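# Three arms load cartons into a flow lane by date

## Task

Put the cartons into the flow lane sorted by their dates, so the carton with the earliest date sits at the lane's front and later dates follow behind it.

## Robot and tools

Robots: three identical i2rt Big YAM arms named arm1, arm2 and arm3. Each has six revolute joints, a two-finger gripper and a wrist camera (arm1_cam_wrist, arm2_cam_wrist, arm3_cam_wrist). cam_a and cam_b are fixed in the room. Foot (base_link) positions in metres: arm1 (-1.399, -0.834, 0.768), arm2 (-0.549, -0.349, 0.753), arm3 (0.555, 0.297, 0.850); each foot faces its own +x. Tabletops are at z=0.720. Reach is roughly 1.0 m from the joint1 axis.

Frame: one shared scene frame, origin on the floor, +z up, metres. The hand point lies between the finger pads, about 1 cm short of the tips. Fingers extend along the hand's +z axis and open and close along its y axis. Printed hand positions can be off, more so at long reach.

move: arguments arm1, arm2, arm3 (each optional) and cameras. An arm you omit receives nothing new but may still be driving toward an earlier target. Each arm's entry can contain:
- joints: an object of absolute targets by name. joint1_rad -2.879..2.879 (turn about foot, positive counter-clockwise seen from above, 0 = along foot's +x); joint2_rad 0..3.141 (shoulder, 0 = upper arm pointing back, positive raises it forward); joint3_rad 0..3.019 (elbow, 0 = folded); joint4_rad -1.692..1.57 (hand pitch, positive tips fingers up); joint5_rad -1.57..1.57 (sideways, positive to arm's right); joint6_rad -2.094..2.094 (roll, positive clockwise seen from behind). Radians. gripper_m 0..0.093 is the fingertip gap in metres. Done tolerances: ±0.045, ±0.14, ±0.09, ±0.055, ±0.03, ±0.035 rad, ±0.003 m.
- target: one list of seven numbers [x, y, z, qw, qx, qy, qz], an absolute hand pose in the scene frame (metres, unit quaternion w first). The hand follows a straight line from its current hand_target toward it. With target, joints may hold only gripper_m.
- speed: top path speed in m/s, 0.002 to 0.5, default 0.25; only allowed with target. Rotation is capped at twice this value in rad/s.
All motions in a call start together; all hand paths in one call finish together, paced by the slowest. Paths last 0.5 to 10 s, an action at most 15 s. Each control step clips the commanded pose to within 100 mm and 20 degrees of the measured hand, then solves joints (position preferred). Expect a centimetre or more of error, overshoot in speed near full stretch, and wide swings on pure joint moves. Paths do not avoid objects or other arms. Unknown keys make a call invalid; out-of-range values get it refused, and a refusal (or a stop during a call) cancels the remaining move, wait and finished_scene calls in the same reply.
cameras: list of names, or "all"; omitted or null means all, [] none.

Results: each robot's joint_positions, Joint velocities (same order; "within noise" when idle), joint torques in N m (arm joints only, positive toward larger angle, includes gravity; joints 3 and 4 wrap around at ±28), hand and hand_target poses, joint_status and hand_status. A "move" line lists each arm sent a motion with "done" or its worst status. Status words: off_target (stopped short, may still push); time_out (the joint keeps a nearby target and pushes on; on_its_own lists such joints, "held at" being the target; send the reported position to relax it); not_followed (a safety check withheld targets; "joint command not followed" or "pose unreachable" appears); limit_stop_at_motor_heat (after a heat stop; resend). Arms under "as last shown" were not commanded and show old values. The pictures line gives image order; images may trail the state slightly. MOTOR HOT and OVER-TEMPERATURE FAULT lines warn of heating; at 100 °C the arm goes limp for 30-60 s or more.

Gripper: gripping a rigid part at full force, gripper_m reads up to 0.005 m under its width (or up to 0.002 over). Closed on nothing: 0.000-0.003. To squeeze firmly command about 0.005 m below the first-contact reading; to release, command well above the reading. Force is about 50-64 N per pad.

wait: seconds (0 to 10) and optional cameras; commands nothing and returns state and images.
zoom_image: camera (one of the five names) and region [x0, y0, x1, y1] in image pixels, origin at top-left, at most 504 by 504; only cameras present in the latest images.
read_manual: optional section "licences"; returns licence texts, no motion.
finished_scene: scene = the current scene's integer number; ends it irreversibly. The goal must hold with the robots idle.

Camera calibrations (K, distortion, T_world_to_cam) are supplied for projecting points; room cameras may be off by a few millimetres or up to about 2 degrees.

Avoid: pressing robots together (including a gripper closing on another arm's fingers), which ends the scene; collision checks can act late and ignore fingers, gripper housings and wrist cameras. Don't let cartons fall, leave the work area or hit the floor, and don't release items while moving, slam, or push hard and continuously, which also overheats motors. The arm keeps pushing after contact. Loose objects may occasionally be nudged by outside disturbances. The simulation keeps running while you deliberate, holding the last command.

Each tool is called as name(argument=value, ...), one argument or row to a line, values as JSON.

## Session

move(
  arm1={"joints": {"joint1_rad": -2.34, "joint2_rad": 0.3, "joint3_rad": 1.55, "joint4_rad": -1.59, "joint5_rad": 0, "joint6_rad": 0, "gripper_m": 0.088}},
  arm2={"joints": {"joint1_rad": 2.28, "joint2_rad": 0.3, "joint3_rad": 1.55, "joint4_rad": -1.59, "joint5_rad": 0, "joint6_rad": 0, "gripper_m": 0.088}},
  arm3={"joints": {"joint1_rad": 0.2, "joint2_rad": 1.343, "joint3_rad": 1.01, "joint4_rad": -1.25, "joint5_rad": 0, "joint6_rad": 1.037, "gripper_m": 0.092}},
  cameras=["arm1_cam_wrist", "arm2_cam_wrist", "cam_a", "cam_b"],
)

Scene clock: 2.03 s.
Joint torques (N m): arm1=[-0.62 9.23 4.67 1.24 0.01 -0.06] | arm2=[0.5 10.58 3.63 1.69 0.03 -0.12] | arm3=[0.91 -11.99 11.86 0.32 0.09 0.15]
Heat: arm1: hottest joint1_rad 36 °C; arm2: hottest joint3_rad 40 °C; arm3: hottest joint2_rad 35 °C.
move: arm1 done; arm2 done; arm3 done
Joint velocities: within noise
arm1.joint_positions: joint1_rad=-2.323 joint2_rad=+0.297 joint3_rad=+1.547 joint4_rad=-1.581 joint5_rad=+0.001 joint6_rad=+0.009 gripper_m=+0.08810
arm1.joint_status: all done
arm1.hand: x=-1.4101 y=-0.8060 z=+1.3566 quat_wxyz=(+0.337, -0.661, +0.472, +0.475) (m; scene frame)
arm1.hand_target: x=-1.4097 y=-0.8062 z=+1.3554 quat_wxyz=(+0.340, -0.662, +0.476, +0.469) (m; scene frame)
arm1.hand_status: not commanded
arm2.joint_positions: joint1_rad=+2.271 joint2_rad=+0.303 joint3_rad=+1.565 joint4_rad=-1.580 joint5_rad=-0.001 joint6_rad=+0.011 gripper_m=+0.08808
arm2.joint_status: all done
arm2.hand: x=-0.5496 y=-0.3721 z=+1.3489 quat_wxyz=(+0.455, +0.527, +0.610, -0.378) (m; scene frame)
arm2.hand_target: x=-0.5491 y=-0.3743 z=+1.3412 quat_wxyz=(+0.447, +0.526, +0.620, -0.373) (m; scene frame)
arm2.hand_status: not commanded
arm3.joint_positions: joint1_rad=+0.192 joint2_rad=+1.332 joint3_rad=+0.993 joint4_rad=-1.250 joint5_rad=+0.000 joint6_rad=+1.028 gripper_m=+0.09209
arm3.joint_status: all done
arm3.hand: x=+0.3709 y=-0.0056 z=+0.9916 quat_wxyz=(+0.008, -1.000, +0.000, -0.005) (m; scene frame)
arm3.hand_target: x=+0.3702 y=-0.0126 z=+0.9939 quat_wxyz=(+0.005, -1.000, +0.000, -0.004) (m; scene frame)
arm3.hand_status: not commanded
pictures: arm1_cam_wrist, arm2_cam_wrist, cam_a, cam_b
camera_calibration:
arm1_cam_wrist: T_world_to_cam=[[0.936748, 0.349917, -0.00782, 1.61679], [0.291303, -0.791832, -0.536791, 0.498558], [-0.194024, 0.50056, -0.843679, 1.39792], [0, 0, 0, 1]] pos_world=[-1.38853, -0.870715, 1.45966]
arm2_cam_wrist: T_world_to_cam=[[-0.989032, -0.14735, -0.0101372, -0.586668], [-0.109753, 0.779136, -0.617172, 1.07006], [0.0988388, -0.60929, -0.786763, 1.01175], [0, 0, 0, 1]] pos_world=[-0.562792, -0.303719, 1.45047]

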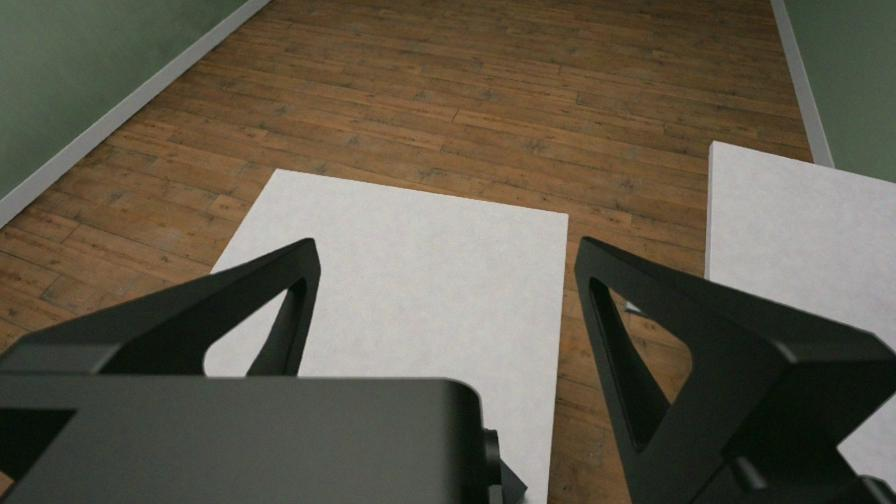

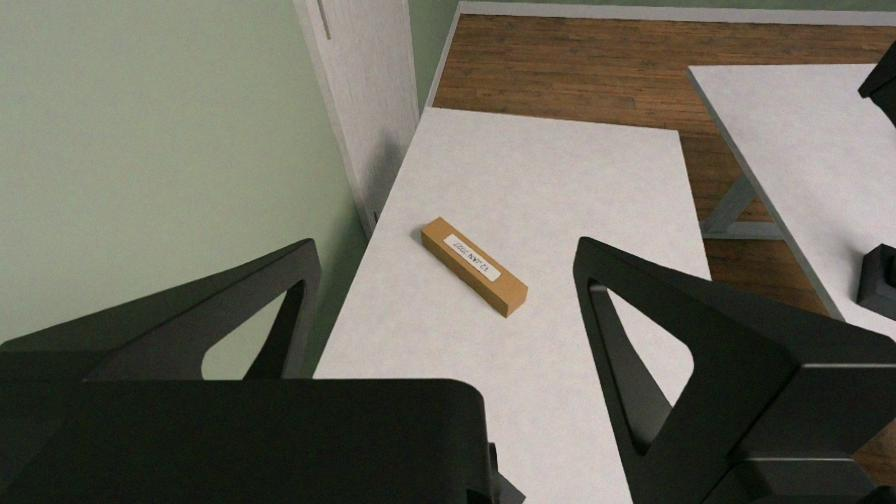

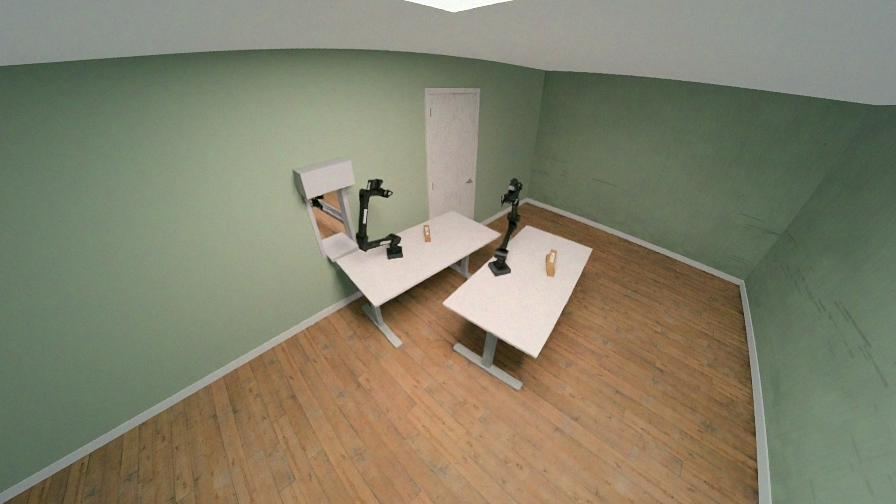

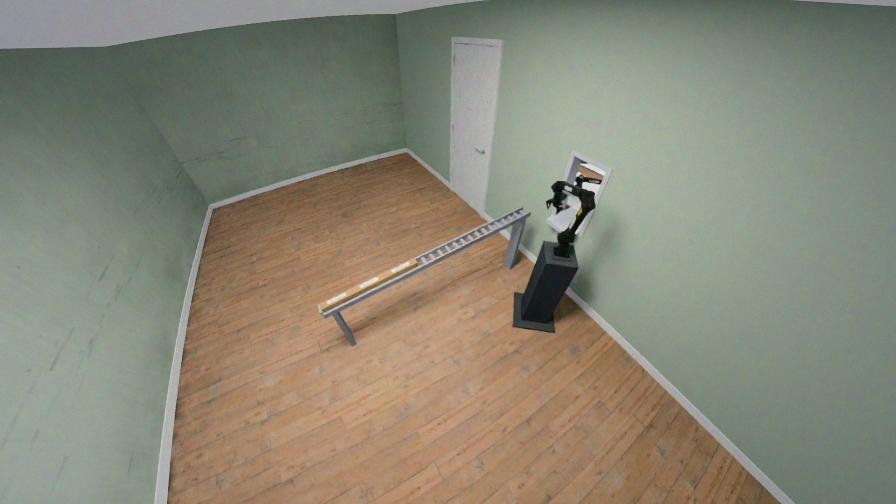

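move(
  arm1={"joints": {"joint1_rad": -0.367}},
  arm2={"joints": {"joint1_rad": 2.16, "joint2_rad": 1.62, "joint3_rad": 1.30, "joint4_rad": -1.25, "joint5_rad": 0, "joint6_rad": -0.858}},
  cameras=["arm1_cam_wrist", "arm2_cam_wrist"],
)

Scene clock: 11.30 s.
Joint torques (N m): arm1=[1.9 9.29 4.75 1.25 0.03 -0.05] | arm2=[-0.62 -11.87 8.58 0.57 -0.07 -0.12] | arm3=[0.91 -11.93 11.89 0.31 0.11 0.15]
Heat: arm1: hottest joint1_rad 36 °C; arm2: hottest joint3_rad 40 °C; arm3: hottest joint2_rad 35 °C.
move: arm1 done; arm2 done
Joint velocities: within noise
arm1.joint_positions: joint1_rad=-0.383 joint2_rad=+0.295 joint3_rad=+1.547 joint4_rad=-1.581 joint5_rad=+0.001 joint6_rad=+0.009 gripper_m=+0.08810
arm1.joint_status: all done
arm1.hand: x=-1.4245 y=-0.8571 z=+1.3563 quat_wxyz=(-0.201, -0.766, -0.279, +0.544) (m; scene frame)
arm1.hand_target: x=-1.4246 y=-0.8582 z=+1.3551 quat_wxyz=(-0.202, -0.765, -0.290, +0.538) (m; scene frame)
arm1.hand_status: not commanded
arm2.joint_positions: joint1_rad=+2.169 joint2_rad=+1.612 joint3_rad=+1.311 joint4_rad=-1.256 joint5_rad=+0.000 joint6_rad=-0.847 gripper_m=+0.08808
arm2.joint_status: all done
arm2.hand: x=-0.5228 y=-0.8198 z=+0.9057 quat_wxyz=(+0.009, +0.327, +0.945, -0.010) (m; scene frame)
arm2.hand_target: x=-0.5270 y=-0.8179 z=+0.8982 quat_wxyz=(+0.006, +0.325, +0.946, -0.004) (m; scene frame)
arm2.hand_status: not commanded
arm3: as last shown
arm3.joint_positions: joint1_rad=+0.192 joint2_rad=+1.332 joint3_rad=+0.993 joint4_rad=-1.250 joint5_rad=+0.000 joint6_rad=+1.029 gripper_m=+0.09209
pictures: arm1_cam_wrist, arm2_cam_wrist
camera_calibration:
arm1_cam_wrist: T_world_to_cam=[[-0.664442, 0.747282, -0.00934856, -0.290022], [0.636734, 0.559511, -0.530582, 2.10397], [-0.391263, -0.358493, -0.847582, 0.40852], [0, 0, 0, 1]] pos_world=[-1.37253, -0.814012, 1.45987]
arm2_cam_wrist: T_world_to_cam=[[-0.613823, -0.789017, 0.0259485, -0.993196], [-0.65263, 0.525664, 0.545667, -0.396494], [-0.444181, 0.318008, -0.837601, 0.910023], [0, 0, 0, 1]] pos_world=[-0.464196, -0.864621, 1.00436]

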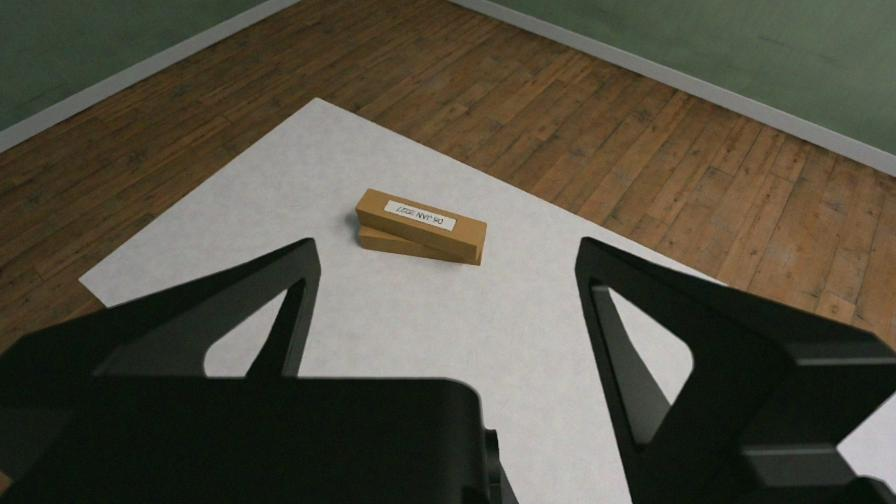

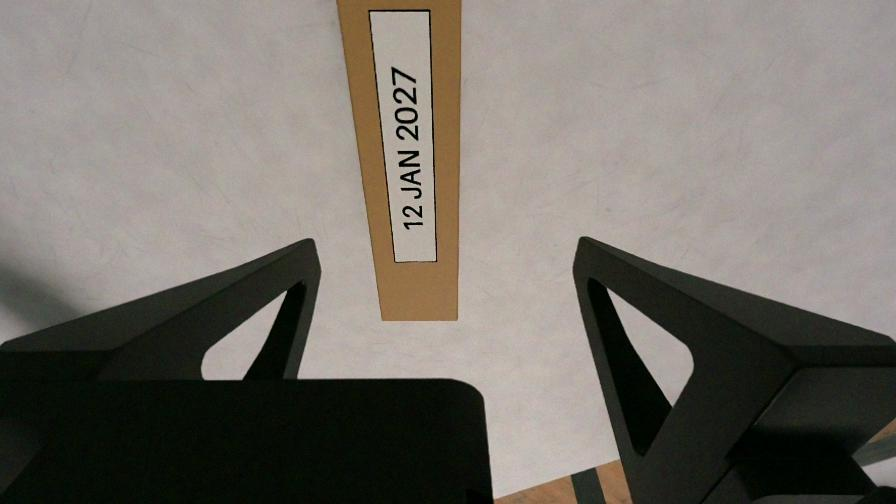

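move(
  arm1={"joints": {"joint1_rad": -0.2, "joint2_rad": 1.463, "joint3_rad": 1.223, "joint4_rad": -1.331, "joint5_rad": 0, "joint6_rad": -1.06}},
  cameras=["arm1_cam_wrist"],
)

Scene clock: 22.33 s.
Joint torques (N m): arm1=[1.9 -13.86 9.39 0.4 -0.07 -0.11] | arm2=[-0.62 -12.4 8.73 0.59 -0.07 -0.12] | arm3=[0.97 -11.87 11.85 0.31 0.1 0.14]
Heat: arm1: hottest joint1_rad 36 °C; arm2: hottest joint3_rad 42 °C; arm3: hottest joint3_rad 36 °C.
move: arm1 done
Joint velocities: within noise
arm1.joint_positions: joint1_rad=-0.217 joint2_rad=+1.466 joint3_rad=+1.212 joint4_rad=-1.340 joint5_rad=+0.001 joint6_rad=-1.051 gripper_m=+0.08810
arm1.joint_status: all done
arm1.hand: x=-1.6656 y=-1.1514 z=+0.9379 quat_wxyz=(+0.000, -0.572, -0.820, -0.014) (m; scene frame)
arm1.hand_target: x=-1.6636 y=-1.1606 z=+0.9429 quat_wxyz=(+0.001, -0.561, -0.828, -0.003) (m; scene frame)
arm1.hand_status: not commanded
arm2, arm3: as last shown
pictures: arm1_cam_wrist
camera_calibration:
arm1_cam_wrist: T_world_to_cam=[[-0.936224, -0.348129, -0.0478524, -1.91206], [-0.296613, 0.709871, 0.63883, -0.278027], [-0.188426, 0.612282, -0.767858, 1.23486], [0, 0, 0, 1]] pos_world=[-1.6399, -1.22436, 1.03431]

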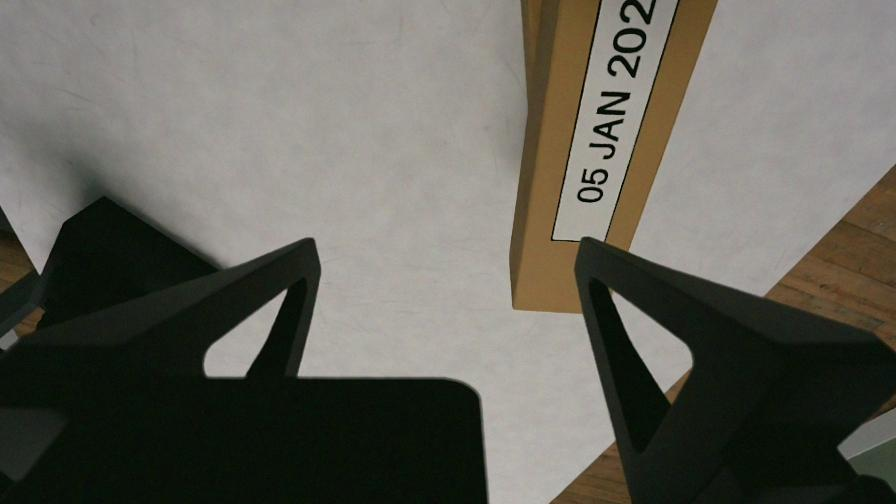

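move(
  arm1={"target": [-1.7229, -1.2051, 0.90, 0, -0.561, -0.828, 0], "speed": 0.25},
  cameras=["arm1_cam_wrist"],
)

Scene clock: 28.67 s.
Joint torques (N m): arm1=[-0.79 -16.5 11.81 0.29 -0.11 -0.11] | arm2=[-0.67 -12.4 8.73 0.59 -0.08 -0.12] | arm3=[0.79 -11.99 11.78 0.32 0.09 0.14]
Heat: arm1: hottest joint3_rad 37 °C; arm2: hottest joint3_rad 42 °C; arm3: hottest joint3_rad 36 °C.
move: arm1 off_target
Joint velocities: within noise
arm1.joint_positions: joint1_rad=-0.220 joint2_rad=+1.673 joint3_rad=+1.301 joint4_rad=-1.256 joint5_rad=+0.001 joint6_rad=-1.089 gripper_m=+0.08810
arm1.joint_status: not commanded
arm1.hand: x=-1.7023 y=-1.1930 z=+0.8806 quat_wxyz=(-0.002, -0.557, -0.830, -0.032) (m; scene frame)
arm1.hand_target: x=-1.7221 y=-1.2040 z=+0.9005 quat_wxyz=(+0.001, -0.561, -0.828, +0.000) (m; scene frame)
arm1.hand_status: off_target (0.031 m and 3.7 deg from the pose sent, 0.087 m and 2.3 deg at the start)
arm2, arm3: as last shown
pictures: arm1_cam_wrist
camera_calibration:
arm1_cam_wrist: T_world_to_cam=[[-0.921766, -0.379432, -0.0798681, -1.94818], [-0.336917, 0.681805, 0.649329, -0.334227], [-0.191921, 0.625438, -0.756302, 1.20895], [0, 0, 0, 1]] pos_world=[-1.67635, -1.26745, 0.975758]

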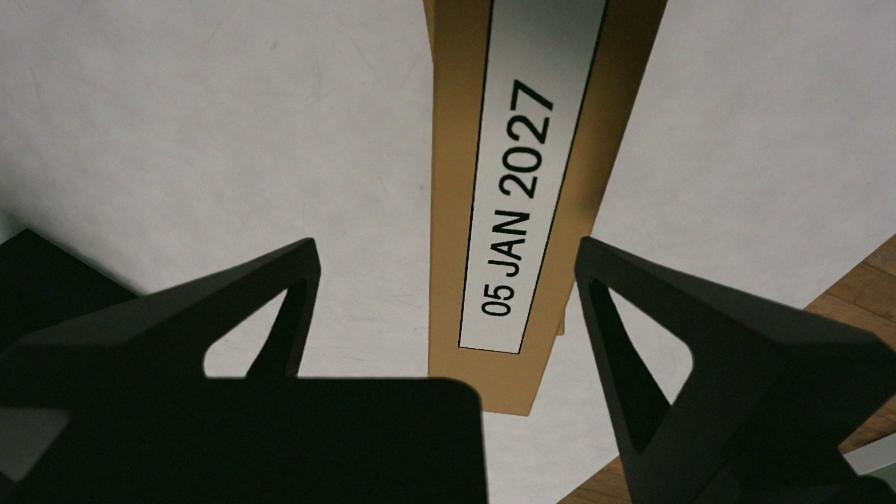

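move(
  arm1={"target": [-1.735, -1.209, 0.85, 0, -0.585, -0.811, 0], "speed": 0.15},
  cameras=["arm1_cam_wrist"],
)

Scene clock: 37.20 s.
Joint torques (N m): arm1=[-0.67 -16.44 8.68 0.47 -0.11 0.11] | arm2=[-0.67 -12.4 8.72 0.58 -0.08 -0.12] | arm3=[0.97 -11.93 11.85 0.27 0.1 0.16]
Heat: arm1: hottest joint3_rad 39 °C; arm2: hottest joint3_rad 43 °C; arm3: hottest joint3_rad 37 °C.
move: arm1 off_target
Joint velocities: within noise
arm1.joint_positions: joint1_rad=-0.234 joint2_rad=+1.747 joint3_rad=+1.301 joint4_rad=-1.144 joint5_rad=+0.000 joint6_rad=-1.061 gripper_m=+0.08810
arm1.joint_status: not commanded
arm1.hand: x=-1.7236 y=-1.2076 z=+0.8453 quat_wxyz=(+0.000, -0.575, -0.818, -0.013) (m; scene frame)
arm1.hand_target: x=-1.7349 y=-1.2088 z=+0.8502 quat_wxyz=(+0.000, -0.585, -0.811, +0.000) (m; scene frame)
arm1.hand_status: off_target (0.012 m and 2.1 deg from the pose sent, 0.048 m and 5.3 deg at the start)
arm2, arm3: as last shown
pictures: arm1_cam_wrist
camera_calibration:
arm1_cam_wrist: T_world_to_cam=[[-0.938476, -0.34225, -0.046131, -1.98857], [-0.291553, 0.7136, 0.637002, -0.181472], [-0.185095, 0.611261, -0.76948, 1.19307], [0, 0, 0, 1]] pos_world=[-1.6983, -1.28037, 0.941911]

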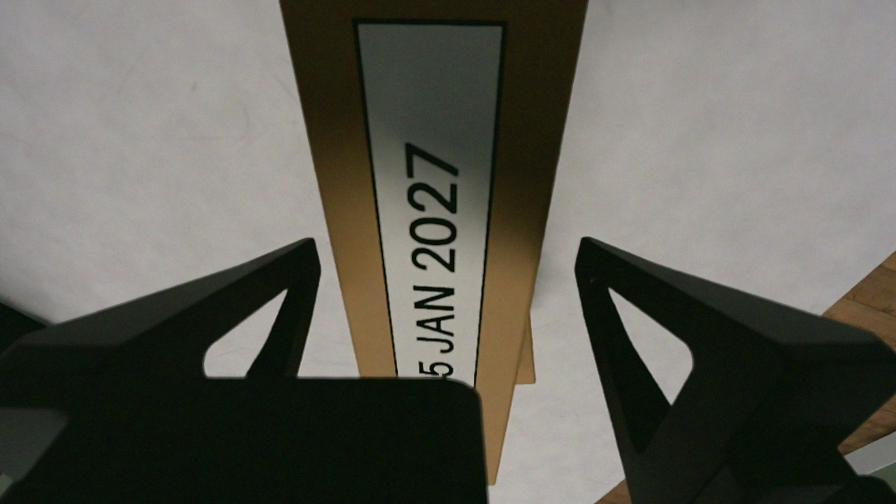

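move(
  arm1={"target": [-1.737, -1.196, 0.815, 0, -0.585, -0.811, 0], "speed": 0.12},
  cameras=["arm1_cam_wrist"],
)

Scene clock: 41.57 s.
Joint torques (N m): arm1=[-0.62 -16.79 7.53 0.51 -0.11 -0.05] | arm2=[-0.67 -12.34 8.73 0.58 -0.08 -0.12] | arm3=[0.79 -12.04 11.92 0.31 0.1 0.15]
Heat: arm1: hottest joint3_rad 39 °C; arm2: hottest joint3_rad 43 °C; arm3: hottest joint3_rad 37 °C.
move: arm1 done
Joint velocities: within noise
arm1.joint_positions: joint1_rad=-0.255 joint2_rad=+1.766 joint3_rad=+1.241 joint4_rad=-1.050 joint5_rad=+0.000 joint6_rad=-1.064 gripper_m=+0.08810
arm1.joint_status: not commanded
arm1.hand: x=-1.7290 y=-1.1980 z=+0.8163 quat_wxyz=(+0.000, -0.582, -0.813, -0.005) (m; scene frame)
arm1.hand_target: x=-1.7370 y=-1.1959 z=+0.8151 quat_wxyz=(+0.000, -0.585, -0.811, +0.000) (m; scene frame)
arm1.hand_status: done (0.008 m and 0.7 deg from the pose sent, 0.035 m and 2.1 deg at the start)
arm2, arm3: as last shown
pictures: arm1_cam_wrist
camera_calibration:
arm1_cam_wrist: T_world_to_cam=[[-0.944871, -0.325801, -0.032759, -1.99403], [-0.2722, 0.725909, 0.631636, -0.11881], [-0.182007, 0.605731, -0.774573, 1.1668], [0, 0, 0, 1]] pos_world=[-1.70408, -1.27018, 0.913492]

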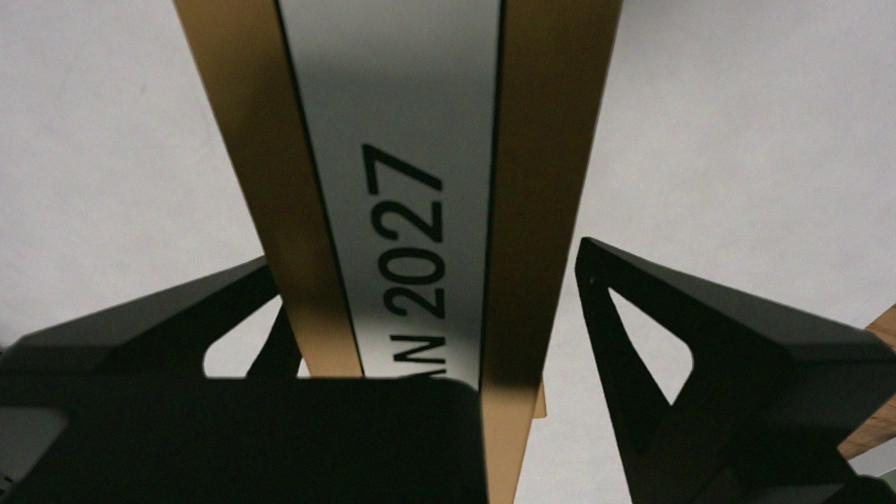

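move(
  arm1={"joints": {"gripper_m": 0.052}},
  cameras=[],
)

move(
  arm1={"target": [-1.737, -1.196, 0.97, 0, -0.585, -0.811, 0], "speed": 0.3},
  cameras=[],
)

move(
  arm1={"joints": {"joint1_rad": 0.25}},
  cameras=["arm1_cam_wrist"],
)

Scene clock: 45.87 s.
Joint torques (N m): arm1=[-0.62 -16.56 7.68 0.46 0.07 -0.03] | arm2=[-0.62 -12.28 8.73 0.61 -0.08 -0.12] | arm3=[0.91 -11.87 11.86 0.32 0.07 0.14]
Heat: arm1: hottest joint3_rad 39 °C; arm2: hottest joint3_rad 44 °C; arm3: hottest joint3_rad 38 °C.
move: arm1 off_target
Joint velocities: within noise
arm1.joint_positions: joint1_rad=-0.255 joint2_rad=+1.766 joint3_rad=+1.240 joint4_rad=-1.049 joint5_rad=-0.004 joint6_rad=-1.066 gripper_m=+0.06042
arm1.joint_status: gripper_m off_target (ended at +0.06046, target +0.05200)
arm1.hand: x=-1.7283 y=-1.1983 z=+0.8158 quat_wxyz=(-0.002, -0.581, -0.814, -0.005) (m; scene frame)
arm1.hand_target: x=-1.7370 y=-1.1960 z=+0.8151 quat_wxyz=(+0.000, -0.585, -0.811, +0.000) (m; scene frame)
arm1.hand_status: not commanded
arm2, arm3: as last shown
pictures: none
No camera images: "cameras" was empty.

Scene clock: 47.37 s.
Joint torques (N m): arm1=[-0.62 -17.55 13.94 -0.36 0.02 -0.04] | arm2=[-0.62 -12.34 8.75 0.57 -0.08 -0.12] | arm3=[0.79 -11.87 11.82 0.28 0.09 0.16]
Heat: arm1: hottest joint3_rad 39 °C; arm2: hottest joint3_rad 44 °C; arm3: hottest joint3_rad 38 °C.
move: arm1 off_target
Joint velocities: within noise
arm1.joint_positions: joint1_rad=-0.255 joint2_rad=+1.647 joint3_rad=+1.418 joint4_rad=-1.411 joint5_rad=-0.002 joint6_rad=-1.066 gripper_m=+0.06043
arm1.joint_status: not commanded
arm1.hand: x=-1.7169 y=-1.1854 z=+0.9359 quat_wxyz=(-0.004, -0.581, -0.813, -0.037) (m; scene frame)
arm1.hand_target: x=-1.7354 y=-1.1942 z=+0.9701 quat_wxyz=(+0.000, -0.585, -0.811, +0.000) (m; scene frame)
arm1.hand_status: off_target (0.041 m and 4.3 deg from the pose sent, 0.155 m and 0.8 deg at the start; pose on its path clipped on 9 of 45 steps)
arm2, arm3: as last shown
pictures: none
No camera images: "cameras" was empty.

Scene clock: 48.80 s.
Joint torques (N m): arm1=[-0.79 -18.14 13.67 -0.5 -0.03 -0.03] | arm2=[-0.67 -12.34 8.75 0.59 -0.08 -0.12] | arm3=[0.85 -11.81 11.86 0.25 0.09 0.15]
Heat: arm1: hottest joint3_rad 39 °C; arm2: hottest joint3_rad 44 °C; arm3: hottest joint3_rad 38 °C.
move: arm1 done
Joint velocities: within noise
arm1.joint_positions: joint1_rad=+0.262 joint2_rad=+1.652 joint3_rad=+1.421 joint4_rad=-1.411 joint5_rad=-0.001 joint6_rad=-1.067 gripper_m=+0.06042
arm1.joint_status: all done
arm1.hand: x=-1.5025 y=-1.2979 z=+0.9343 quat_wxyz=(+0.004, -0.353, -0.935, -0.039) (m; scene frame)
arm1.hand_target: x=-1.5120 y=-1.3141 z=+0.9699 quat_wxyz=(-0.001, -0.356, -0.934, +0.000) (m; scene frame)
arm1.hand_status: not commanded
arm2: as last shown
arm3.joint_positions: joint1_rad=+0.192 joint2_rad=+1.332 joint3_rad=+0.993 joint4_rad=-1.250 joint5_rad=+0.000 joint6_rad=+1.029 gripper_m=+0.09209
arm3.joint_status: not commanded
arm3.hand: x=+0.3709 y=-0.0056 z=+0.9916 quat_wxyz=(+0.008, -1.000, +0.000, -0.005) (m; scene frame)
arm3.hand_target: x=+0.3702 y=-0.0126 z=+0.9939 quat_wxyz=(+0.005, -1.000, +0.000, -0.004) (m; scene frame)
arm3.hand_status: not commanded
pictures: arm1_cam_wrist
camera_calibration:
arm1_cam_wrist: T_world_to_cam=[[-0.657321, -0.747761, -0.0937137, -1.86731], [-0.608616, 0.453398, 0.651165, -0.936566], [-0.444426, 0.48506, -0.753128, 0.788986], [0, 0, 0, 1]] pos_world=[-1.44678, -1.35437, 1.02907]

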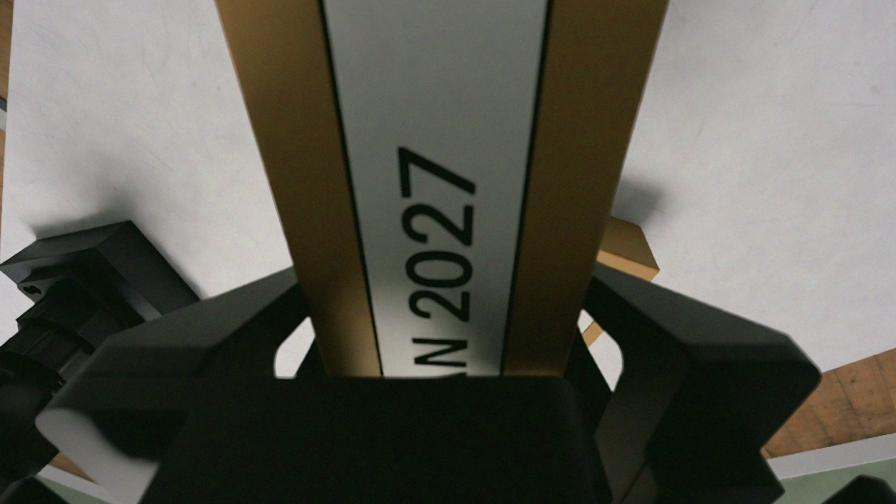

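move(
  arm1={"joints": {"joint1_rad": 2.655, "joint2_rad": 1.253, "joint3_rad": 1.296, "joint4_rad": -1.61, "joint5_rad": 0, "joint6_rad": 0.59}},
  cameras=[],
)

move(
  arm1={"target": [-0.84, -0.465, 0.93, 0, 0, 1, 0], "speed": 0.35},
  cameras=[],
)

move(
  arm1={"target": [-0.84, -0.465, 0.815, 0, 0, 1, 0], "speed": 0.2},
  cameras=[],
)

move(
  arm1={"target": [-0.84, -0.465, 0.772, 0, 0, 1, 0], "speed": 0.12},
  cameras=["arm1_cam_wrist"],
)

Scene clock: 61.93 s.
Joint torques (N m): arm1=[1.67 -13.22 10.11 -0.32 0.17 0.13] | arm2=[-0.67 -12.34 8.73 0.58 -0.08 -0.12] | arm3=[1.14 -11.99 11.89 0.32 0.09 0.14]
Heat: arm1: hottest joint3_rad 41 °C; arm2: hottest joint3_rad 45 °C; arm3: hottest joint3_rad 38 °C.
move: arm1 done
Joint velocities: within noise
arm1.joint_positions: joint1_rad=+2.644 joint2_rad=+1.287 joint3_rad=+1.278 joint4_rad=-1.598 joint5_rad=-0.001 joint6_rad=+0.581 gripper_m=+0.06041
arm1.joint_status: all done
arm1.hand: x=-1.1054 y=-0.6381 z=+1.0332 quat_wxyz=(+0.014, +0.005, -1.000, +0.007) (m; scene frame)
arm1.hand_target: x=-1.1103 y=-0.6370 z=+1.0514 quat_wxyz=(-0.003, +0.006, -1.000, -0.004) (m; scene frame)
arm1.hand_status: not commanded
arm2.joint_positions: joint1_rad=+2.169 joint2_rad=+1.612 joint3_rad=+1.311 joint4_rad=-1.256 joint5_rad=+0.000 joint6_rad=-0.847 gripper_m=+0.08808
arm2.joint_status: not commanded
arm2.hand: x=-0.5228 y=-0.8198 z=+0.9057 quat_wxyz=(+0.009, +0.327, +0.945, -0.010) (m; scene frame)
arm2.hand_target: x=-0.5270 y=-0.8179 z=+0.8982 quat_wxyz=(+0.006, +0.325, +0.946, -0.004) (m; scene frame)
arm2.hand_status: not commanded
arm3: as last shown
pictures: none
No camera images: "cameras" was empty.

Scene clock: 64.20 s.
Joint torques (N m): arm1=[0.5 -27.28 14.57 -0.42 0.21 0.09] | arm2=[-0.67 -12.4 8.72 0.58 -0.08 -0.12] | arm3=[0.85 -12.1 11.88 0.28 0.1 0.15]
Heat: arm1: hottest joint3_rad 41 °C; arm2: hottest joint3_rad 45 °C; arm3: hottest joint3_rad 39 °C.
move: arm1 off_target
Joint velocities: within noise
arm1.joint_positions: joint1_rad=+2.644 joint2_rad=+2.182 joint3_rad=+2.055 joint4_rad=-1.545 joint5_rad=+0.001 joint6_rad=+0.581 gripper_m=+0.06040
arm1.joint_status: not commanded
arm1.hand: x=-0.8601 y=-0.4730 z=+0.8795 quat_wxyz=(+0.041, +0.006, -0.999, +0.026) (m; scene frame)
arm1.hand_target: x=-0.8431 y=-0.4670 z=+0.9300 quat_wxyz=(+0.000, +0.000, -1.000, +0.000) (m; scene frame)
arm1.hand_status: off_target (0.055 m and 5.6 deg from the pose sent, 0.333 m and 1.9 deg at the start)
arm2, arm3: as last shown
pictures: none
No camera images: "cameras" was empty.

Scene clock: 65.57 s.
Joint torques (N m): arm1=[0.44 -28.16 9.22 0.23 0.11 0.09] | arm2=[-0.67 -12.4 8.73 0.58 -0.08 -0.12] | arm3=[0.73 -11.81 11.85 0.38 0.1 0.13]
Heat: arm1: hottest joint3_rad 41 °C; arm2: hottest joint3_rad 45 °C; arm3: hottest joint3_rad 39 °C.
move: arm1 off_target
Joint velocities: within noise
arm1.joint_positions: joint1_rad=+2.644 joint2_rad=+2.252 joint3_rad=+1.917 joint4_rad=-1.307 joint5_rad=+0.004 joint6_rad=+0.581 gripper_m=+0.06041
arm1.joint_status: not commanded
arm1.hand: x=-0.8533 y=-0.4685 z=+0.7819 quat_wxyz=(+0.027, +0.006, -0.999, +0.018) (m; scene frame)
arm1.hand_target: x=-0.8408 y=-0.4654 z=+0.8149 quat_wxyz=(+0.000, +0.000, -1.000, +0.000) (m; scene frame)
arm1.hand_status: off_target (0.036 m and 3.8 deg from the pose sent, 0.068 m and 5.5 deg at the start)
arm2, arm3: as last shown
pictures: none
No camera images: "cameras" was empty.

Scene clock: 66.63 s.
Joint torques (N m): arm1=[0.5 -24.7 8.18 0.51 -0.01 0.05] | arm2=[-0.62 -12.34 8.73 0.61 -0.07 -0.12] | arm3=[0.85 -12.04 11.89 0.31 0.1 0.14]
Heat: arm1: hottest joint3_rad 41 °C; arm2: hottest joint3_rad 45 °C; arm3: hottest joint3_rad 39 °C.
move: arm1 done
Joint velocities: within noise
arm1.joint_positions: joint1_rad=+2.644 joint2_rad=+2.252 joint3_rad=+1.890 joint4_rad=-1.226 joint5_rad=+0.006 joint6_rad=+0.584 gripper_m=+0.06041
arm1.joint_status: not commanded
arm1.hand: x=-0.8451 y=-0.4635 z=+0.7717 quat_wxyz=(+0.004, +0.004, -1.000, +0.005) (m; scene frame)
arm1.hand_target: x=-0.8401 y=-0.4650 z=+0.7719 quat_wxyz=(+0.000, +0.000, -1.000, +0.000) (m; scene frame)
arm1.hand_status: done (0.005 m and 0.9 deg from the pose sent, 0.017 m and 3.8 deg at the start)
arm2, arm3: as last shown
pictures: arm1_cam_wrist
camera_calibration:
arm1_cam_wrist: T_world_to_cam=[[0.0118139, -0.99981, -0.0155268, -0.438135], [-0.773441, -0.0189785, 0.633584, -1.15355], [-0.633758, 0.00452399, -0.773518, 0.186951], [0, 0, 0, 1]] pos_world=[-0.768542, -0.46079, 0.868676]

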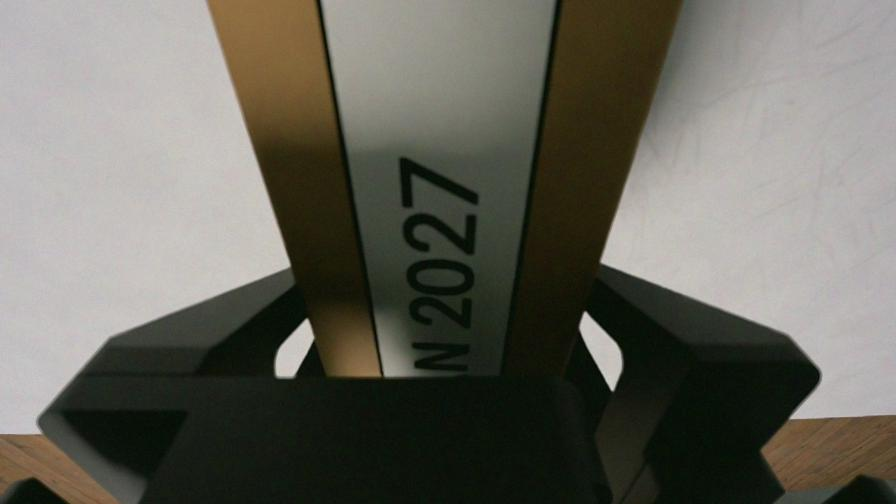

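move(
  arm1={"target": [-0.84, -0.465, 0.75, 0, 0, 1, 0], "speed": 0.1},
  cameras=[],
)

move(
  arm1={"joints": {"gripper_m": 0.088}},
  cameras=[],
)

move(
  arm1={"target": [-0.84, -0.465, 0.90, 0, 0, 1, 0], "speed": 0.3},
  cameras=[],
)

move(
  arm1={"joints": {"joint1_rad": -0.24, "joint2_rad": 1.565, "joint3_rad": 1.338, "joint4_rad": -1.343, "joint5_rad": 0, "joint6_rad": -1.06}},
  cameras=["arm1_cam_wrist"],
)

move(
  arm2={"joints": {"joint1_rad": 1.01, "joint2_rad": 1.227, "joint3_rad": 0.873, "joint4_rad": -1.249, "joint5_rad": 0, "joint6_rad": 0.505, "gripper_m": 0.088}},
  cameras=["arm2_cam_wrist"],
)

Scene clock: 78.57 s.
Joint torques (N m): arm1=[0.44 -22.77 7.49 0.9 -0.05 0.04] | arm2=[-0.62 -12.45 8.75 0.59 -0.08 -0.12] | arm3=[0.85 -11.93 11.88 0.28 0.1 0.14]
Heat: arm1: hottest joint3_rad 42 °C; arm2: hottest joint3_rad 46 °C; arm3: hottest joint3_rad 39 °C.
move: arm1 off_target
Joint velocities: within noise
arm1.joint_positions: joint1_rad=+2.644 joint2_rad=+2.252 joint3_rad=+1.878 joint4_rad=-1.196 joint5_rad=+0.007 joint6_rad=+0.585 gripper_m=+0.06041
arm1.joint_status: not commanded
arm1.hand: x=-0.8426 y=-0.4620 z=+0.7674 quat_wxyz=(-0.004, +0.003, -1.000, +0.000) (m; scene frame)
arm1.hand_target: x=-0.8405 y=-0.4652 z=+0.7501 quat_wxyz=(+0.000, +0.000, -1.000, +0.000) (m; scene frame)
arm1.hand_status: off_target (0.018 m and 0.6 deg from the pose sent, 0.022 m and 0.8 deg at the start)
arm2, arm3: as last shown
pictures: none
No camera images: "cameras" was empty.

Scene clock: 79.27 s.
Joint torques (N m): arm1=[-0.03 -23.94 7.95 0.47 0.19 0.03] | arm2=[-0.67 -12.4 8.72 0.58 -0.07 -0.12] | arm3=[0.85 -11.93 11.92 0.29 0.1 0.14]
Heat: arm1: hottest joint3_rad 42 °C; arm2: hottest joint3_rad 46 °C; arm3: hottest joint3_rad 39 °C.
move: arm1 done
Joint velocities: within noise
arm1.joint_positions: joint1_rad=+2.644 joint2_rad=+2.264 joint3_rad=+1.871 joint4_rad=-1.183 joint5_rad=+0.003 joint6_rad=+0.586 gripper_m=+0.08789
arm1.joint_status: all done
arm1.hand: x=-0.8438 y=-0.4622 z=+0.7572 quat_wxyz=(+0.000, +0.003, -1.000, +0.000) (m; scene frame)
arm1.hand_target: x=-0.8405 y=-0.4651 z=+0.7503 quat_wxyz=(+0.000, +0.000, -1.000, +0.000) (m; scene frame)
arm1.hand_status: not commanded
arm2, arm3: as last shown
pictures: none
No camera images: "cameras" was empty.

Scene clock: 80.90 s.
Joint torques (N m): arm1=[0.44 -23.65 12.6 -0.27 0.17 0.04] | arm2=[-0.67 -12.34 8.73 0.59 -0.07 -0.12] | arm3=[0.85 -11.93 11.88 0.29 0.11 0.14]
Heat: arm1: hottest joint3_rad 42 °C; arm2: hottest joint3_rad 46 °C; arm3: hottest joint3_rad 39 °C.
move: arm1 off_target
Joint velocities: within noise
arm1.joint_positions: joint1_rad=+2.644 joint2_rad=+2.155 joint3_rad=+2.029 joint4_rad=-1.482 joint5_rad=+0.002 joint6_rad=+0.586 gripper_m=+0.08793
arm1.joint_status: not commanded
arm1.hand: x=-0.8529 y=-0.4687 z=+0.8860 quat_wxyz=(+0.014, +0.003, -1.000, +0.009) (m; scene frame)
arm1.hand_target: x=-0.8407 y=-0.4653 z=+0.9001 quat_wxyz=(+0.000, +0.000, -1.000, +0.000) (m; scene frame)
arm1.hand_status: off_target (0.019 m and 1.9 deg from the pose sent, 0.143 m and 0.3 deg at the start; pose on its path clipped on 6 of 49 steps)
arm2, arm3: as last shown
arm2.hand: x=-0.5228 y=-0.8198 z=+0.9057 quat_wxyz=(+0.009, +0.326, +0.945, -0.010) (m; scene frame)
pictures: none
No camera images: "cameras" was empty.

Scene clock: 83.30 s.
Joint torques (N m): arm1=[0.26 -16.73 8.43 -0.06 -0.06 -0.06] | arm2=[-0.67 -12.34 8.75 0.59 -0.08 -0.12] | arm3=[0.73 -11.87 11.89 0.34 0.09 0.14]
Heat: arm1: hottest joint3_rad 42 °C; arm2: hottest joint3_rad 46 °C; arm3: hottest joint3_rad 39 °C.
move: arm1 done
Joint velocities: within noise
arm1.joint_positions: joint1_rad=-0.235 joint2_rad=+1.583 joint3_rad=+1.337 joint4_rad=-1.340 joint5_rad=+0.001 joint6_rad=-1.051 gripper_m=+0.08797
arm1.joint_status: all done
arm1.hand: x=-1.7021 y=-1.1823 z=+0.9343 quat_wxyz=(+0.000, -0.579, -0.815, -0.011) (m; scene frame)
arm1.hand_target: x=-1.7030 y=-1.1799 z=+0.9428 quat_wxyz=(+0.001, -0.578, -0.816, -0.003) (m; scene frame)
arm1.hand_status: not commanded
arm2: as last shown
arm3.joint_positions: joint1_rad=+0.192 joint2_rad=+1.332 joint3_rad=+0.993 joint4_rad=-1.250 joint5_rad=+0.000 joint6_rad=+1.029 gripper_m=+0.09209
arm3.joint_status: not commanded
arm3.hand: x=+0.3709 y=-0.0056 z=+0.9916 quat_wxyz=(+0.008, -1.000, +0.000, -0.005) (m; scene frame)
arm3.hand_target: x=+0.3702 y=-0.0126 z=+0.9939 quat_wxyz=(+0.005, -1.000, +0.000, -0.004) (m; scene frame)
arm3.hand_status: not commanded
pictures: arm1_cam_wrist
camera_calibration:
arm1_cam_wrist: T_world_to_cam=[[-0.94237, -0.331988, -0.0415043, -1.9545], [-0.281104, 0.71838, 0.636326, -0.225926], [-0.181437, 0.611322, -0.770303, 1.25712], [0, 0, 0, 1]] pos_world=[-1.67729, -1.25507, 1.03101]

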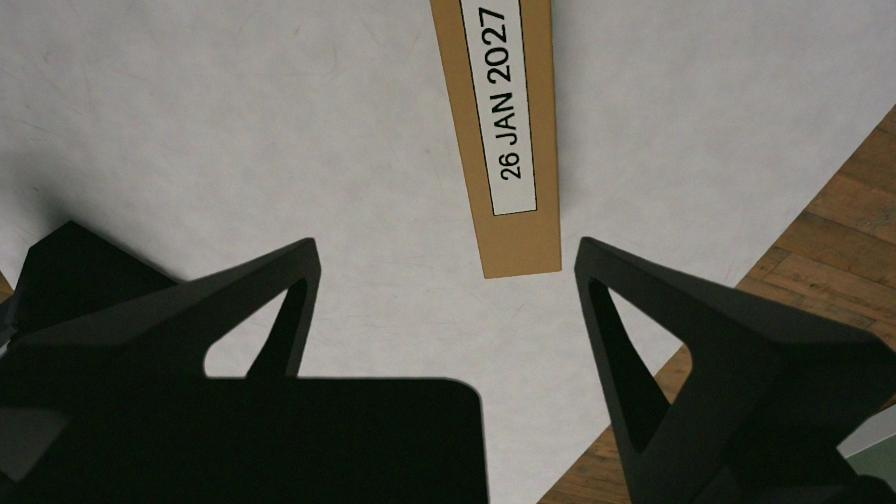

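Scene clock: 85.00 s.
Joint torques (N m): arm1=[0.21 -16.67 8.4 -0.05 -0.07 -0.06] | arm2=[-0.62 -6.77 7.86 0.44 0.03 0.09] | arm3=[0.79 -12.22 11.85 0.34 0.1 0.15]
Heat: arm1: hottest joint3_rad 41 °C; arm2: hottest joint3_rad 46 °C; arm3: hottest joint3_rad 39 °C.
move: arm2 done
Joint velocities: within noise
arm1, arm3: as last shown
arm2.joint_positions: joint1_rad=+1.019 joint2_rad=+1.230 joint3_rad=+0.892 joint4_rad=-1.253 joint5_rad=+0.000 joint6_rad=+0.494 gripper_m=+0.08808
arm2.joint_status: all done
arm2.hand: x=-0.8293 y=-0.4923 z=+0.8900 quat_wxyz=(+0.001, +1.000, -0.007, +0.013) (m; scene frame)
arm2.hand_target: x=-0.8250 y=-0.4871 z=+0.8839 quat_wxyz=(-0.002, +1.000, -0.017, +0.019) (m; scene frame)
arm2.hand_status: not commanded
pictures: arm2_cam_wrist
camera_calibration:
arm2_cam_wrist: T_world_to_cam=[[0.00928392, 0.999904, 0.0102475, 0.488887], [0.809122, -0.0135334, 0.587485, 0.149482], [0.587568, 0.00283735, -0.80917, 1.33174], [0, 0, 0, 1]] pos_world=[-0.907978, -0.490596, 0.984778]

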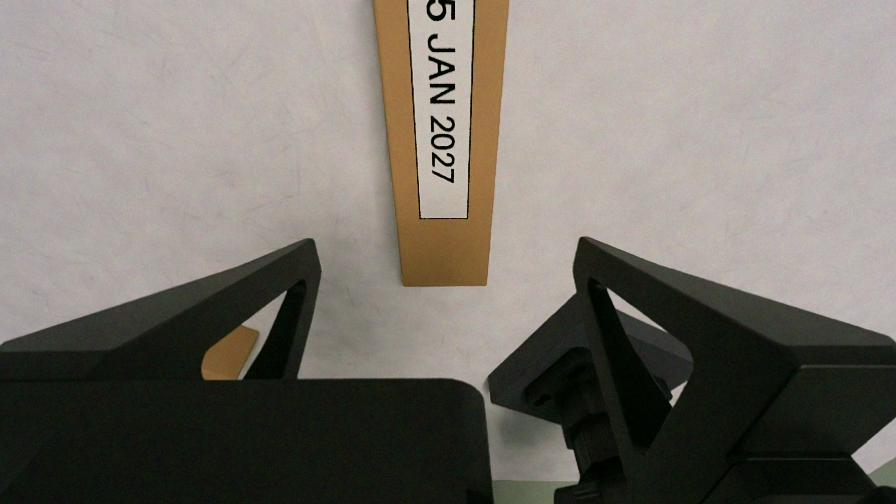

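move(
  arm1={"target": [-1.7340, -1.1920, 0.835, 0, -0.496, -0.868, 0], "speed": 0.25},
  arm2={"target": [-0.847, -0.491, 0.82, 0, 0.99986, -0.0166, 0], "speed": 0.2},
  cameras=["arm1_cam_wrist"],
)

move(
  arm2={"target": [-0.847, -0.491, 0.746, 0, 0.99986, -0.0166, 0], "speed": 0.15},
  cameras=["arm2_cam_wrist"],
)

Scene clock: 96.17 s.
Joint torques (N m): arm1=[-0.56 -17.08 8.28 0.46 -0.12 -0.08] | arm2=[-0.79 -6.48 7.56 0.84 0.1 -0.06] | arm3=[1.03 -11.99 11.86 0.29 0.1 0.14]
Heat: arm1: hottest joint3_rad 41 °C; arm2: hottest joint3_rad 45 °C; arm3: hottest joint3_rad 40 °C.
move: arm1 off_target; arm2 off_target
Joint velocities: within noise
arm1.joint_positions: joint1_rad=-0.256 joint2_rad=+1.743 joint3_rad=+1.240 joint4_rad=-1.095 joint5_rad=+0.000 joint6_rad=-1.276 gripper_m=+0.08797
arm1.joint_status: not commanded
arm1.hand: x=-1.7229 y=-1.1904 z=+0.8270 quat_wxyz=(-0.003, -0.493, -0.870, -0.016) (m; scene frame)
arm1.hand_target: x=-1.7338 y=-1.1918 z=+0.8351 quat_wxyz=(+0.000, -0.496, -0.868, +0.000) (m; scene frame)
arm1.hand_status: off_target (0.014 m and 1.9 deg from the pose sent, 0.105 m and 11.4 deg at the start)
arm2.joint_positions: joint1_rad=+1.006 joint2_rad=+1.335 joint3_rad=+0.809 joint4_rad=-1.024 joint5_rad=+0.013 joint6_rad=+0.494 gripper_m=+0.08808
arm2.joint_status: not commanded
arm2.hand: x=-0.8493 y=-0.4964 z=+0.8289 quat_wxyz=(+0.005, +1.000, -0.014, -0.007) (m; scene frame)
arm2.hand_target: x=-0.8468 y=-0.4910 z=+0.8203 quat_wxyz=(+0.000, +1.000, -0.017, +0.000) (m; scene frame)
arm2.hand_status: off_target (0.011 m and 1.0 deg from the pose sent, 0.072 m and 1.9 deg at the start)
arm3: as last shown
pictures: arm1_cam_wrist
camera_calibration:
arm1_cam_wrist: T_world_to_cam=[[-0.855206, -0.515279, -0.05577, -2.03735], [-0.428668, 0.642738, 0.634927, -0.500719], [-0.291319, 0.5669, -0.770557, 0.933639], [0, 0, 0, 1]] pos_world=[-1.68501, -1.25725, 0.923719]

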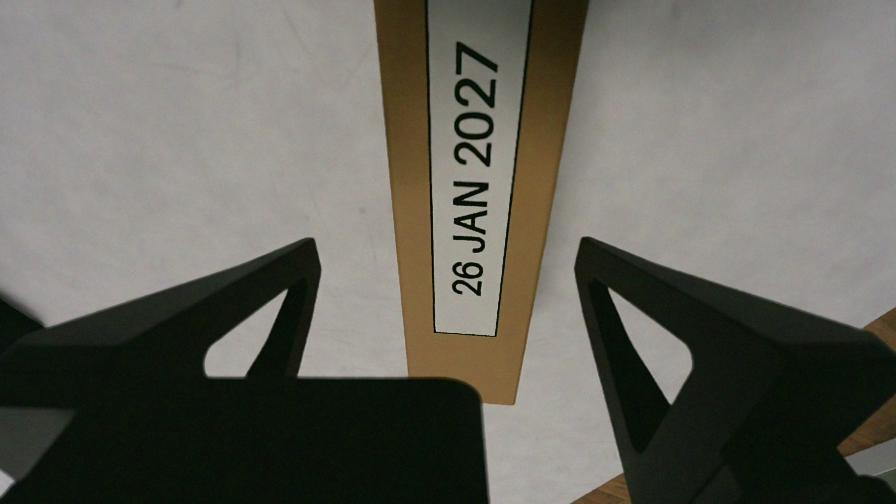

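Scene clock: 97.47 s.
Joint torques (N m): arm1=[-0.56 -17.44 8.24 0.44 -0.11 -0.07] | arm2=[-0.79 -7.12 6.32 0.85 0.09 -0.09] | arm3=[0.73 -11.93 11.89 0.24 0.09 0.16]
Heat: arm1: hottest joint3_rad 41 °C; arm2: hottest joint3_rad 45 °C; arm3: hottest joint3_rad 40 °C.
move: arm2 off_target
Joint velocities: arm1=[within noise] | arm2=[-0.015 -0.024 0.002 0.002 -0.154 0.066 0] | arm3=[within noise]
arm1, arm3: as last shown
arm1.joint_positions: joint1_rad=-0.256 joint2_rad=+1.743 joint3_rad=+1.240 joint4_rad=-1.095 joint5_rad=+0.000 joint6_rad=-1.277 gripper_m=+0.08797
arm2.joint_positions: joint1_rad=+1.003 joint2_rad=+1.484 joint3_rad=+0.715 joint4_rad=-0.782 joint5_rad=+0.013 joint6_rad=+0.494 gripper_m=+0.08808
arm2.joint_status: not commanded
arm2.hand: x=-0.8503 y=-0.4970 z=+0.7541 quat_wxyz=(+0.005, +1.000, -0.015, -0.007) (m; scene frame)
arm2.hand_target: x=-0.8468 y=-0.4910 z=+0.7463 quat_wxyz=(+0.000, +1.000, -0.017, +0.000) (m; scene frame)
arm2.hand_status: off_target (0.011 m and 1.0 deg from the pose sent, 0.083 m and 1.0 deg at the start)
pictures: arm2_cam_wrist
camera_calibration:
arm2_cam_wrist: T_world_to_cam=[[0.0260405, 0.999654, 0.00367936, 0.514191], [0.83214, -0.0237162, 0.554058, 0.285998], [0.553954, -0.0113662, -0.83247, 1.21603], [0, 0, 0, 1]] pos_world=[-0.925004, -0.493409, 0.851955]

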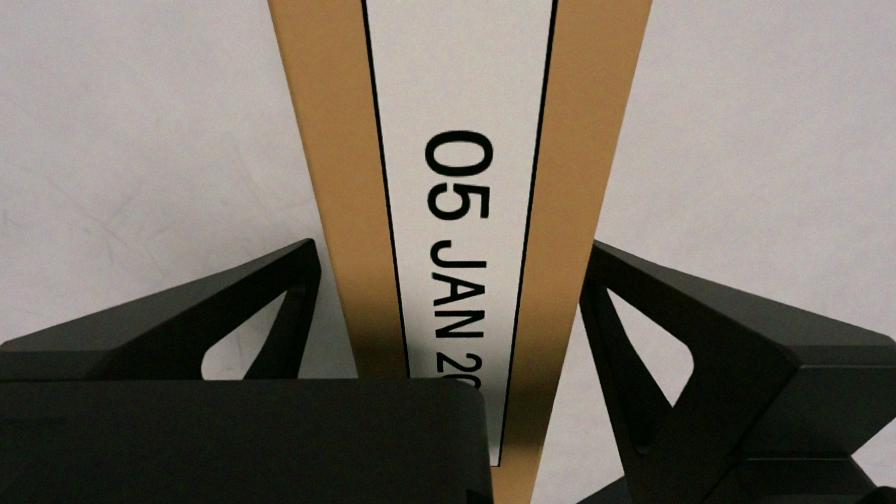

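move(
  arm1={"target": [-1.7365, -1.1945, 0.79, 0, -0.496, -0.868, 0], "speed": 0.15},
  arm2={"joints": {"gripper_m": 0.052}},
  cameras=[],
)

move(
  arm1={"target": [-1.7365, -1.1945, 0.752, 0, -0.496, -0.868, 0], "speed": 0.15},
  arm2={"target": [-0.839, -0.498, 0.99, 0, 0.99986, -0.0166, 0], "speed": 0.3},
  cameras=["arm1_cam_wrist"],
)

move(
  arm2={"joints": {"joint1_rad": -1.803, "joint2_rad": 1.409, "joint3_rad": 1.316, "joint4_rad": -1.452, "joint5_rad": -0.015, "joint6_rad": 0.796}},
  cameras=[],
)

Scene clock: 104.30 s.
Joint torques (N m): arm1=[-0.56 -16.79 7.36 0.47 -0.11 -0.05] | arm2=[-0.62 -7.12 6.35 0.8 -0.09 -0.07] | arm3=[1.03 -11.93 11.89 0.29 0.1 0.15]
Heat: arm1: hottest joint3_rad 41 °C; arm2: hottest joint3_rad 45 °C; arm3: hottest joint3_rad 40 °C.
move: arm1 done; arm2 off_target
Joint velocities: within noise
arm1.joint_positions: joint1_rad=-0.256 joint2_rad=+1.803 joint3_rad=+1.208 joint4_rad=-0.987 joint5_rad=+0.000 joint6_rad=-1.277 gripper_m=+0.08797
arm1.joint_status: not commanded
arm1.hand: x=-1.7275 y=-1.1954 z=+0.7882 quat_wxyz=(-0.001, -0.493, -0.870, -0.009) (m; scene frame)
arm1.hand_target: x=-1.7364 y=-1.1944 z=+0.7901 quat_wxyz=(+0.000, -0.496, -0.868, +0.000) (m; scene frame)
arm1.hand_status: done (0.009 m and 1.1 deg from the pose sent, 0.040 m and 1.9 deg at the start)
arm2.joint_positions: joint1_rad=+1.002 joint2_rad=+1.484 joint3_rad=+0.714 joint4_rad=-0.781 joint5_rad=+0.017 joint6_rad=+0.492 gripper_m=+0.06067
arm2.joint_status: gripper_m off_target (ended at +0.06071, target +0.05200)
arm2.hand: x=-0.8507 y=-0.4958 z=+0.7540 quat_wxyz=(+0.003, +1.000, -0.015, -0.008) (m; scene frame)
arm2.hand_target: x=-0.8469 y=-0.4911 z=+0.7464 quat_wxyz=(+0.000, +1.000, -0.017, +0.000) (m; scene frame)
arm2.hand_status: not commanded
arm3: as last shown
pictures: none
No camera images: "cameras" was empty.

Scene clock: 106.03 s.
Joint torques (N m): arm1=[-0.62 -16.67 6.58 0.53 -0.11 -0.05] | arm2=[0.79 -6.12 16.28 -0.25 0.01 0.11] | arm3=[0.97 -11.93 11.88 0.27 0.1 0.15]
Heat: arm1: hottest joint3_rad 41 °C; arm2: hottest joint3_rad 46 °C; arm3: hottest joint3_rad 40 °C.
move: arm1 done; arm2 off_target
Joint velocities: within noise
arm1.joint_positions: joint1_rad=-0.256 joint2_rad=+1.856 joint3_rad=+1.181 joint4_rad=-0.896 joint5_rad=+0.000 joint6_rad=-1.277 gripper_m=+0.08797
arm1.joint_status: not commanded
arm1.hand: x=-1.7296 y=-1.1976 z=+0.7552 quat_wxyz=(+0.000, -0.493, -0.870, -0.003) (m; scene frame)
arm1.hand_target: x=-1.7363 y=-1.1944 z=+0.7520 quat_wxyz=(+0.000, -0.496, -0.868, +0.000) (m; scene frame)
arm1.hand_status: done (0.008 m and 0.5 deg from the pose sent, 0.037 m and 1.1 deg at the start)
arm2.joint_positions: joint1_rad=+1.021 joint2_rad=+1.183 joint3_rad=+1.037 joint4_rad=-1.496 joint5_rad=+0.014 joint6_rad=+0.514 gripper_m=+0.06067
arm2.joint_status: not commanded
arm2.hand: x=-0.8196 y=-0.4841 z=+0.9584 quat_wxyz=(-0.017, +0.999, -0.016, +0.032) (m; scene frame)
arm2.hand_target: x=-0.8371 y=-0.4969 z=+0.9896 quat_wxyz=(+0.001, +1.000, -0.017, +0.000) (m; scene frame)
arm2.hand_status: off_target (0.040 m and 4.2 deg from the pose sent, 0.236 m and 0.9 deg at the start; pose on its path clipped on 10 of 52 steps)
arm3: as last shown
pictures: arm1_cam_wrist
camera_calibration:
arm1_cam_wrist: T_world_to_cam=[[-0.855721, -0.516612, -0.0292007, -2.07339], [-0.417327, 0.655699, 0.629204, -0.41397], [-0.305907, 0.550609, -0.776692, 0.840435], [0, 0, 0, 1]] pos_world=[-1.68991, -1.26245, 0.852686]

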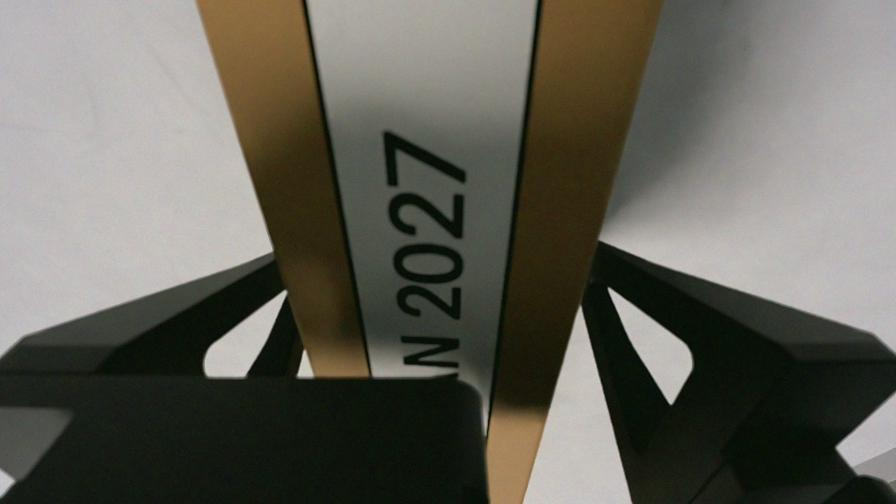

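Scene clock: 108.50 s.
Joint torques (N m): arm1=[-0.62 -16.73 6.57 0.49 -0.11 -0.06] | arm2=[-0.21 -12.22 14.2 -0.25 -0.02 0.08] | arm3=[0.62 -12.04 11.89 0.32 0.09 0.15]
Heat: arm1: hottest joint2_rad 40 °C; arm2: hottest joint3_rad 47 °C; arm3: hottest joint3_rad 40 °C.
move: arm2 done
Joint velocities: within noise
arm1, arm3: as last shown
arm1.hand: x=-1.7296 y=-1.1977 z=+0.7552 quat_wxyz=(+0.000, -0.493, -0.870, -0.003) (m; scene frame)
arm1.hand_target: x=-1.7364 y=-1.1944 z=+0.7520 quat_wxyz=(+0.000, -0.496, -0.868, +0.000) (m; scene frame)
arm2.joint_positions: joint1_rad=-1.802 joint2_rad=+1.431 joint3_rad=+1.258 joint4_rad=-1.442 joint5_rad=-0.013 joint6_rad=+0.787 gripper_m=+0.06077
arm2.joint_status: all done
arm2.hand: x=-0.2722 y=-0.0573 z=+0.9561 quat_wxyz=(+0.016, +0.006, -1.000, +0.017) (m; scene frame)
arm2.hand_target: x=-0.2633 y=-0.0478 z=+0.9863 quat_wxyz=(-0.008, +0.002, -1.000, -0.009) (m; scene frame)
arm2.hand_status: not commanded
pictures: none
No camera images: "cameras" was empty.


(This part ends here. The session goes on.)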